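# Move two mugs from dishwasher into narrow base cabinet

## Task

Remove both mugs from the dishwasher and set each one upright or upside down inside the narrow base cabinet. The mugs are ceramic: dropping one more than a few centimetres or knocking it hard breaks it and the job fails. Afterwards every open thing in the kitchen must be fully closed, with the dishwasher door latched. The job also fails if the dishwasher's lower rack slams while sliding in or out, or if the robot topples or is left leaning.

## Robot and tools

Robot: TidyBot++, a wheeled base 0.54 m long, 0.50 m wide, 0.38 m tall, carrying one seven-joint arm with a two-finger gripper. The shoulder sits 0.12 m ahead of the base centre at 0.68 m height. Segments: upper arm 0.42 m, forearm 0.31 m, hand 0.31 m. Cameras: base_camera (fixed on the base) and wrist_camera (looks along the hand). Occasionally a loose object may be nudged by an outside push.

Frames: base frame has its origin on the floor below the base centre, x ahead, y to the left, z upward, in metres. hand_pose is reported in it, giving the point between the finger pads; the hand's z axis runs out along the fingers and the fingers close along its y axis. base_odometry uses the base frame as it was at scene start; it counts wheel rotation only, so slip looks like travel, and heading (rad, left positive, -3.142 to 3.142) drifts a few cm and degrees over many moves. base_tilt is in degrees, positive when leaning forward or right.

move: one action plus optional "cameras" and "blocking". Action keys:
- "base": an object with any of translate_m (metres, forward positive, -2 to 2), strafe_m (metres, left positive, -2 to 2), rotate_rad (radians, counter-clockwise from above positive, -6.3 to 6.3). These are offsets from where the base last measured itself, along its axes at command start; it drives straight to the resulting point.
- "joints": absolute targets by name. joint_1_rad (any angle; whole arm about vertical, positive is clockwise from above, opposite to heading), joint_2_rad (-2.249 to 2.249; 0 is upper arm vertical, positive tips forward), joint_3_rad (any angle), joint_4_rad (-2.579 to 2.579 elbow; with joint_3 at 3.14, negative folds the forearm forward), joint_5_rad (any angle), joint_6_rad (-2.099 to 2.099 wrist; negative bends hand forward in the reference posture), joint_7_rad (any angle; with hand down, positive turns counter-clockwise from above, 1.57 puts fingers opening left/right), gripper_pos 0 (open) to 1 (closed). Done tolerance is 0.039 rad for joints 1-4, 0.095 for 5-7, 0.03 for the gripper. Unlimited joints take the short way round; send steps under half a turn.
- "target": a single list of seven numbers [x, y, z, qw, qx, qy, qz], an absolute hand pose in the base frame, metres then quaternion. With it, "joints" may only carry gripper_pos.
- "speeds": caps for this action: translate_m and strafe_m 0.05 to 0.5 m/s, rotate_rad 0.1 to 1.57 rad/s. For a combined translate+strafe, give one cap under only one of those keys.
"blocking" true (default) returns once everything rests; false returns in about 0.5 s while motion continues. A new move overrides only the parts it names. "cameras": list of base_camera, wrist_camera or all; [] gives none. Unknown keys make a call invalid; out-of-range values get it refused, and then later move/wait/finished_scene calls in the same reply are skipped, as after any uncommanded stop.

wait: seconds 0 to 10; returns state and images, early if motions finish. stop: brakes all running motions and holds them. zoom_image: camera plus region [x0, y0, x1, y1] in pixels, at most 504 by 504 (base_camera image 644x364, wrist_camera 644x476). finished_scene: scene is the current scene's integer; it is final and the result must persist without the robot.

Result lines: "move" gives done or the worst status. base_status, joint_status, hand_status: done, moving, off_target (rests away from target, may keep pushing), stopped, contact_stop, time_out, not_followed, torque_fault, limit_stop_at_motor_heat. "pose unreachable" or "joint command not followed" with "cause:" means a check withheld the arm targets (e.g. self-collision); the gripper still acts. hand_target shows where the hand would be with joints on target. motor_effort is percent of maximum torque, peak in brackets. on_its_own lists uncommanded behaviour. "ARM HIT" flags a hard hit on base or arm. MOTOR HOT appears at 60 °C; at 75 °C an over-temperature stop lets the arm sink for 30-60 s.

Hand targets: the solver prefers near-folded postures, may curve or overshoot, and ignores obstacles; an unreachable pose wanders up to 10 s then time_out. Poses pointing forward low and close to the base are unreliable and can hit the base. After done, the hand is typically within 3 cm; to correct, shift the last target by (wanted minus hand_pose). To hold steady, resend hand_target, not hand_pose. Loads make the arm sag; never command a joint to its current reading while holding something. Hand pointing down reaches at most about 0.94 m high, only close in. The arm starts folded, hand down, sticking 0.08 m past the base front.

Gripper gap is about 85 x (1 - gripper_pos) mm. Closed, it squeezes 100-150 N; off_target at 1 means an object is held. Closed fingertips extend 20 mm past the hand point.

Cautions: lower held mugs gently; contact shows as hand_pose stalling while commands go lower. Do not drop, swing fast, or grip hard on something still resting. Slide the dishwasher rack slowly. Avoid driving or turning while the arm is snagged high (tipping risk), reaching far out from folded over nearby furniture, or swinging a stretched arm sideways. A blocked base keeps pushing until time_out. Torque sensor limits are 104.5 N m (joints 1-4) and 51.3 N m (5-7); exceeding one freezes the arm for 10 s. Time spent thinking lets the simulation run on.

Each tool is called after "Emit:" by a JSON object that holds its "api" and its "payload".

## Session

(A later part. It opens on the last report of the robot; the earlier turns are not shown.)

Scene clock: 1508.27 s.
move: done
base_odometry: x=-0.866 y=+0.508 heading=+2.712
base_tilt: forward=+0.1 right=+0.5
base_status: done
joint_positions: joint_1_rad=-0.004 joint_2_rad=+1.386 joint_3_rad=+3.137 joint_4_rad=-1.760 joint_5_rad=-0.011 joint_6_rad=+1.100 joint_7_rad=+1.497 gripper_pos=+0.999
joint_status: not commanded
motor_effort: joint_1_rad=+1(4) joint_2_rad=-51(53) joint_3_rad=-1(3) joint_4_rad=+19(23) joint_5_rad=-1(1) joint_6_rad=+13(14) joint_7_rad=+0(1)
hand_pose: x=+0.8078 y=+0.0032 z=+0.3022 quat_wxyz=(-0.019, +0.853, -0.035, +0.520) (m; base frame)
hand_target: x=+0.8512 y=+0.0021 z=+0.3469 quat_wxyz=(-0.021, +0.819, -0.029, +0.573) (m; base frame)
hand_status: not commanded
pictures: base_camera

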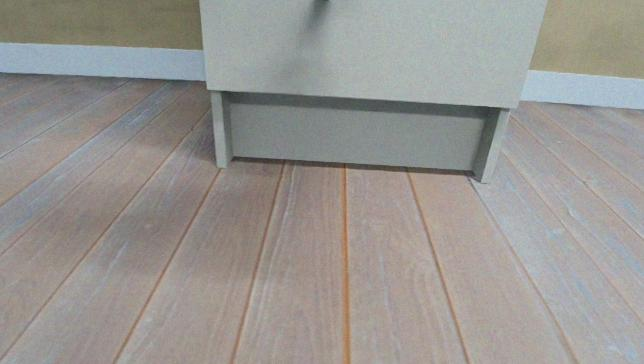

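Emit:
{"api": "move", "payload": {"base": {"translate_m": -0.35}, "speeds": {"translate_m": 0.3}, "cameras": ["all"]}}

Emit:
{"api": "zoom_image", "payload": {"camera": "base_camera", "region": [200, 0, 500, 130]}}

Emit:
{"api": "move", "payload": {"base": {"translate_m": -1.0, "strafe_m": 0.79, "rotate_rad": 3.14}, "joints": {"joint_1_rad": 0, "joint_2_rad": -0.334, "joint_3_rad": 3.14, "joint_4_rad": -2.1, "joint_5_rad": 0, "joint_6_rad": -0.3, "joint_7_rad": 1.5}, "cameras": ["all"]}}

Scene clock: 1528.63 s.
move: done
base_odometry: x=-0.548 y=+0.362 heading=+2.712
base_tilt: forward=+0.1 right=+0.5
base_status: done
joint_positions: joint_1_rad=-0.003 joint_2_rad=+1.353 joint_3_rad=+3.137 joint_4_rad=-1.690 joint_5_rad=-0.011 joint_6_rad=+1.119 joint_7_rad=+1.497 gripper_pos=+0.999
joint_status: not commanded
motor_effort: joint_1_rad=-2(6) joint_2_rad=-45(53) joint_3_rad=-1(4) joint_4_rad=+7(17) joint_5_rad=-1(1) joint_6_rad=+10(14) joint_7_rad=+0(1)
hand_pose: x=+0.8528 y=+0.0027 z=+0.3521 quat_wxyz=(-0.021, +0.820, -0.035, +0.571) (m; base frame)
hand_target: x=+0.8512 y=+0.0021 z=+0.3469 quat_wxyz=(-0.021, +0.819, -0.029, +0.573) (m; base frame)
hand_status: not commanded
pictures: base_camera, wrist_camera
camera_calibration:
wrist_camera: T_world_to_cam=[[-0.080585, -0.995029, -0.0585013, 0.0813576], [-0.320215, 0.081425, -0.943839, 0.665048], [0.943911, -0.0573263, -0.325185, -0.559697], [0, 0, 0, 1]] pos_world=[0.747819, -0.00528362, 0.450453]

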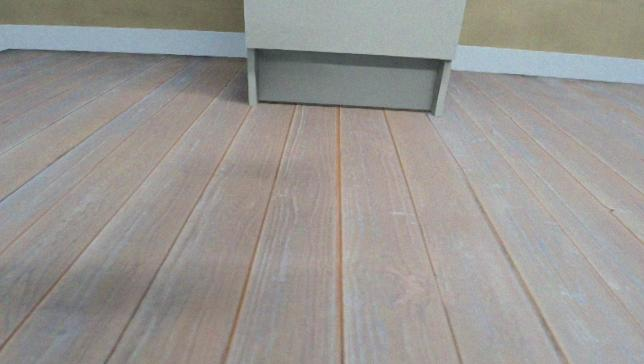

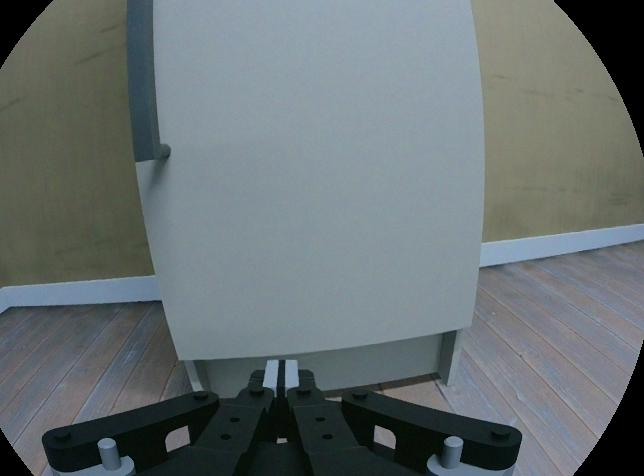

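Scaled by 1.680.

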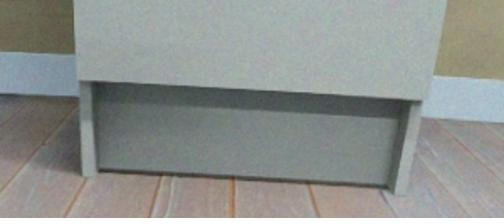

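Scene clock: 1533.07 s.
move: done
base_odometry: x=+0.033 y=-0.773 heading=-0.430
base_tilt: forward=+0.1 right=+0.6
base_status: done
joint_positions: joint_1_rad=+0.003 joint_2_rad=-0.328 joint_3_rad=+3.144 joint_4_rad=-2.088 joint_5_rad=-0.011 joint_6_rad=-0.249 joint_7_rad=+1.497 gripper_pos=+0.999
joint_status: all done
motor_effort: joint_1_rad=-1(9) joint_2_rad=-10(49) joint_3_rad=+0(6) joint_4_rad=+22(23) joint_5_rad=+0(2) joint_6_rad=+9(11) joint_7_rad=+0(1)
hand_pose: x=+0.5741 y=-0.0002 z=+0.8893 quat_wxyz=(-0.023, +0.843, -0.037, +0.536) (m; base frame)
hand_target: x=+0.5633 y=+0.0021 z=+0.8704 quat_wxyz=(-0.018, +0.858, -0.030, +0.512) (m; base frame)
hand_status: not commanded
pictures: base_camera, wrist_camera
camera_calibration:
wrist_camera: T_world_to_cam=[[-0.0845814, -0.994706, -0.0583582, 0.0897113], [-0.397963, 0.0874174, -0.913227, 1.10052], [0.913494, -0.0540176, -0.40325, -0.0353262], [0, 0, 0, 1]] pos_world=[0.477826, -0.00887679, 0.996019]

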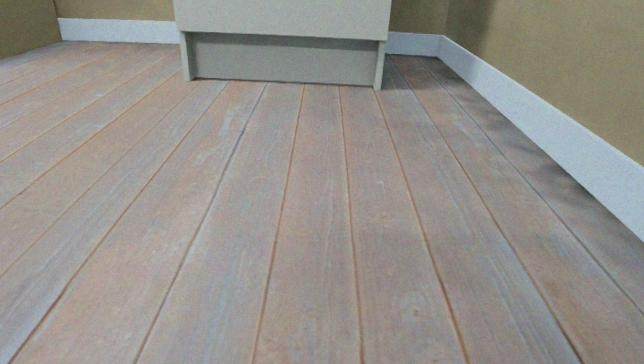

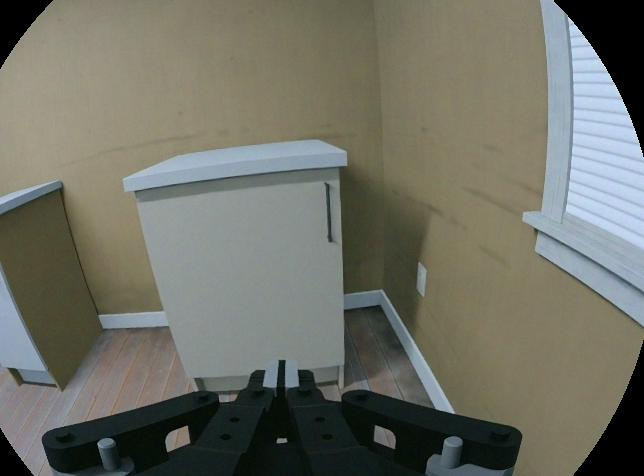

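Emit:
{"api": "zoom_image", "payload": {"camera": "base_camera", "region": [160, 0, 410, 110]}}

Emit:
{"api": "zoom_image", "payload": {"camera": "wrist_camera", "region": [120, 130, 370, 400]}}

Scaled by 2.016.

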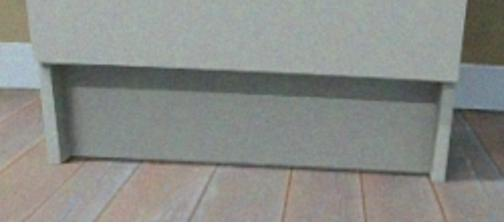

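Scaled by 1.867.

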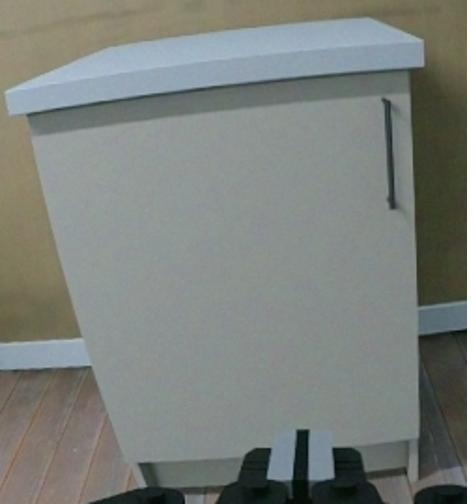

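Emit:
{"api": "move", "payload": {"base": {"strafe_m": 1.25}, "cameras": ["all"]}}

Emit:
{"api": "zoom_image", "payload": {"camera": "base_camera", "region": [220, 0, 470, 110]}}

Emit:
{"api": "zoom_image", "payload": {"camera": "wrist_camera", "region": [150, 130, 450, 400]}}

Scene clock: 1551.40 s.
move: done
base_odometry: x=+0.554 y=+0.363 heading=-0.430
base_tilt: forward=+0.1 right=+0.5
base_status: done
joint_positions: joint_1_rad=+0.003 joint_2_rad=-0.330 joint_3_rad=+3.143 joint_4_rad=-2.089 joint_5_rad=-0.011 joint_6_rad=-0.250 joint_7_rad=+1.497 gripper_pos=+0.999
joint_status: not commanded
motor_effort: joint_1_rad=-1(2) joint_2_rad=-10(11) joint_3_rad=-1(2) joint_4_rad=+22(23) joint_5_rad=-1(1) joint_6_rad=+8(10) joint_7_rad=+0(1)
hand_pose: x=+0.5734 y=+0.0001 z=+0.8888 quat_wxyz=(-0.023, +0.843, -0.037, +0.536) (m; base frame)
hand_target: x=+0.5633 y=+0.0021 z=+0.8704 quat_wxyz=(-0.018, +0.858, -0.030, +0.512) (m; base frame)
hand_status: not commanded
pictures: base_camera, wrist_camera
camera_calibration:
wrist_camera: T_world_to_cam=[[-0.0841444, -0.994754, -0.0581695, 0.0895381], [-0.398799, 0.0871161, -0.912891, 1.09996], [0.91317, -0.0536167, -0.404038, -0.0339798], [0, 0, 0, 1]] pos_world=[0.477225, -0.00857734, 0.99562]

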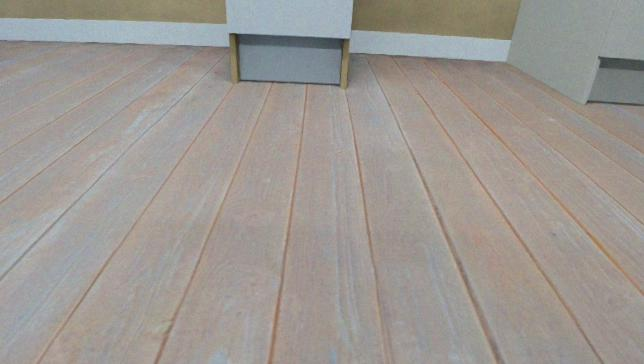

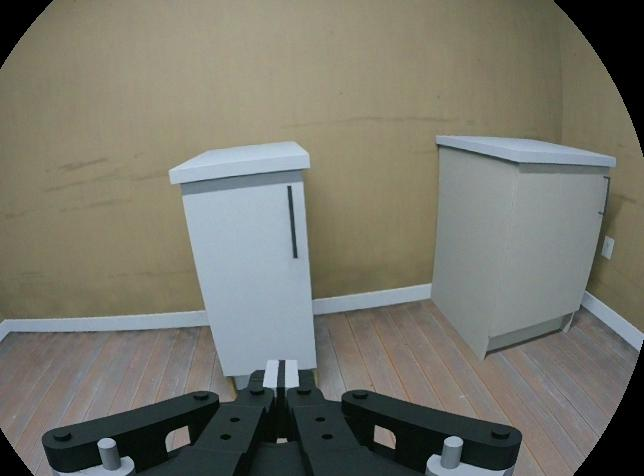

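Scaled by 2.016.

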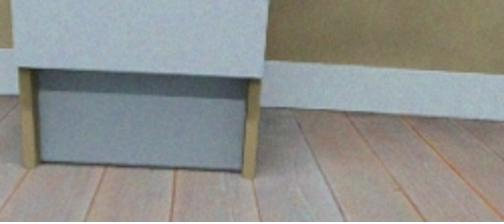

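Scaled by 1.680.

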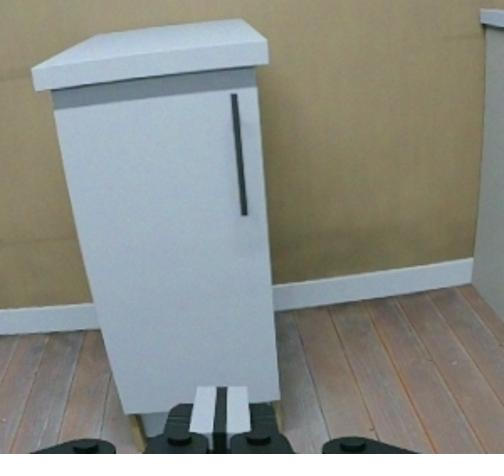

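Emit:
{"api": "zoom_image", "payload": {"camera": "base_camera", "region": [215, 15, 295, 95]}}

Emit:
{"api": "zoom_image", "payload": {"camera": "base_camera", "region": [285, 15, 365, 95]}}

Scaled by 6.300.

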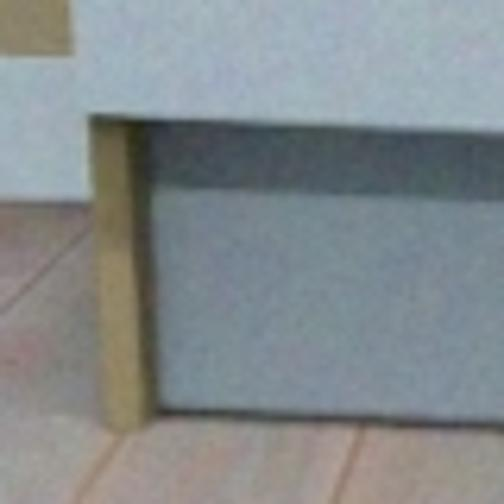

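Scaled by 6.300.

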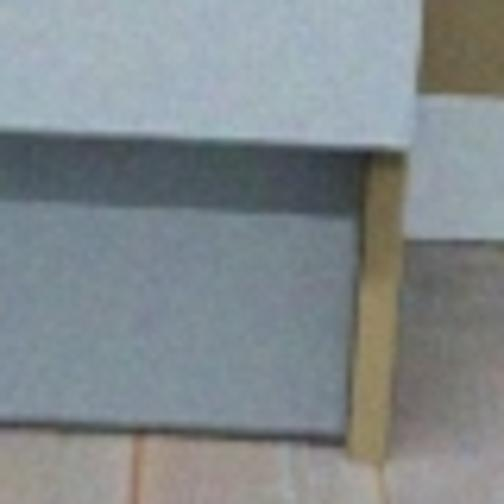

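Emit:
{"api": "finished_scene", "payload": {"scene": 2}}

The scene is finished: the task was done.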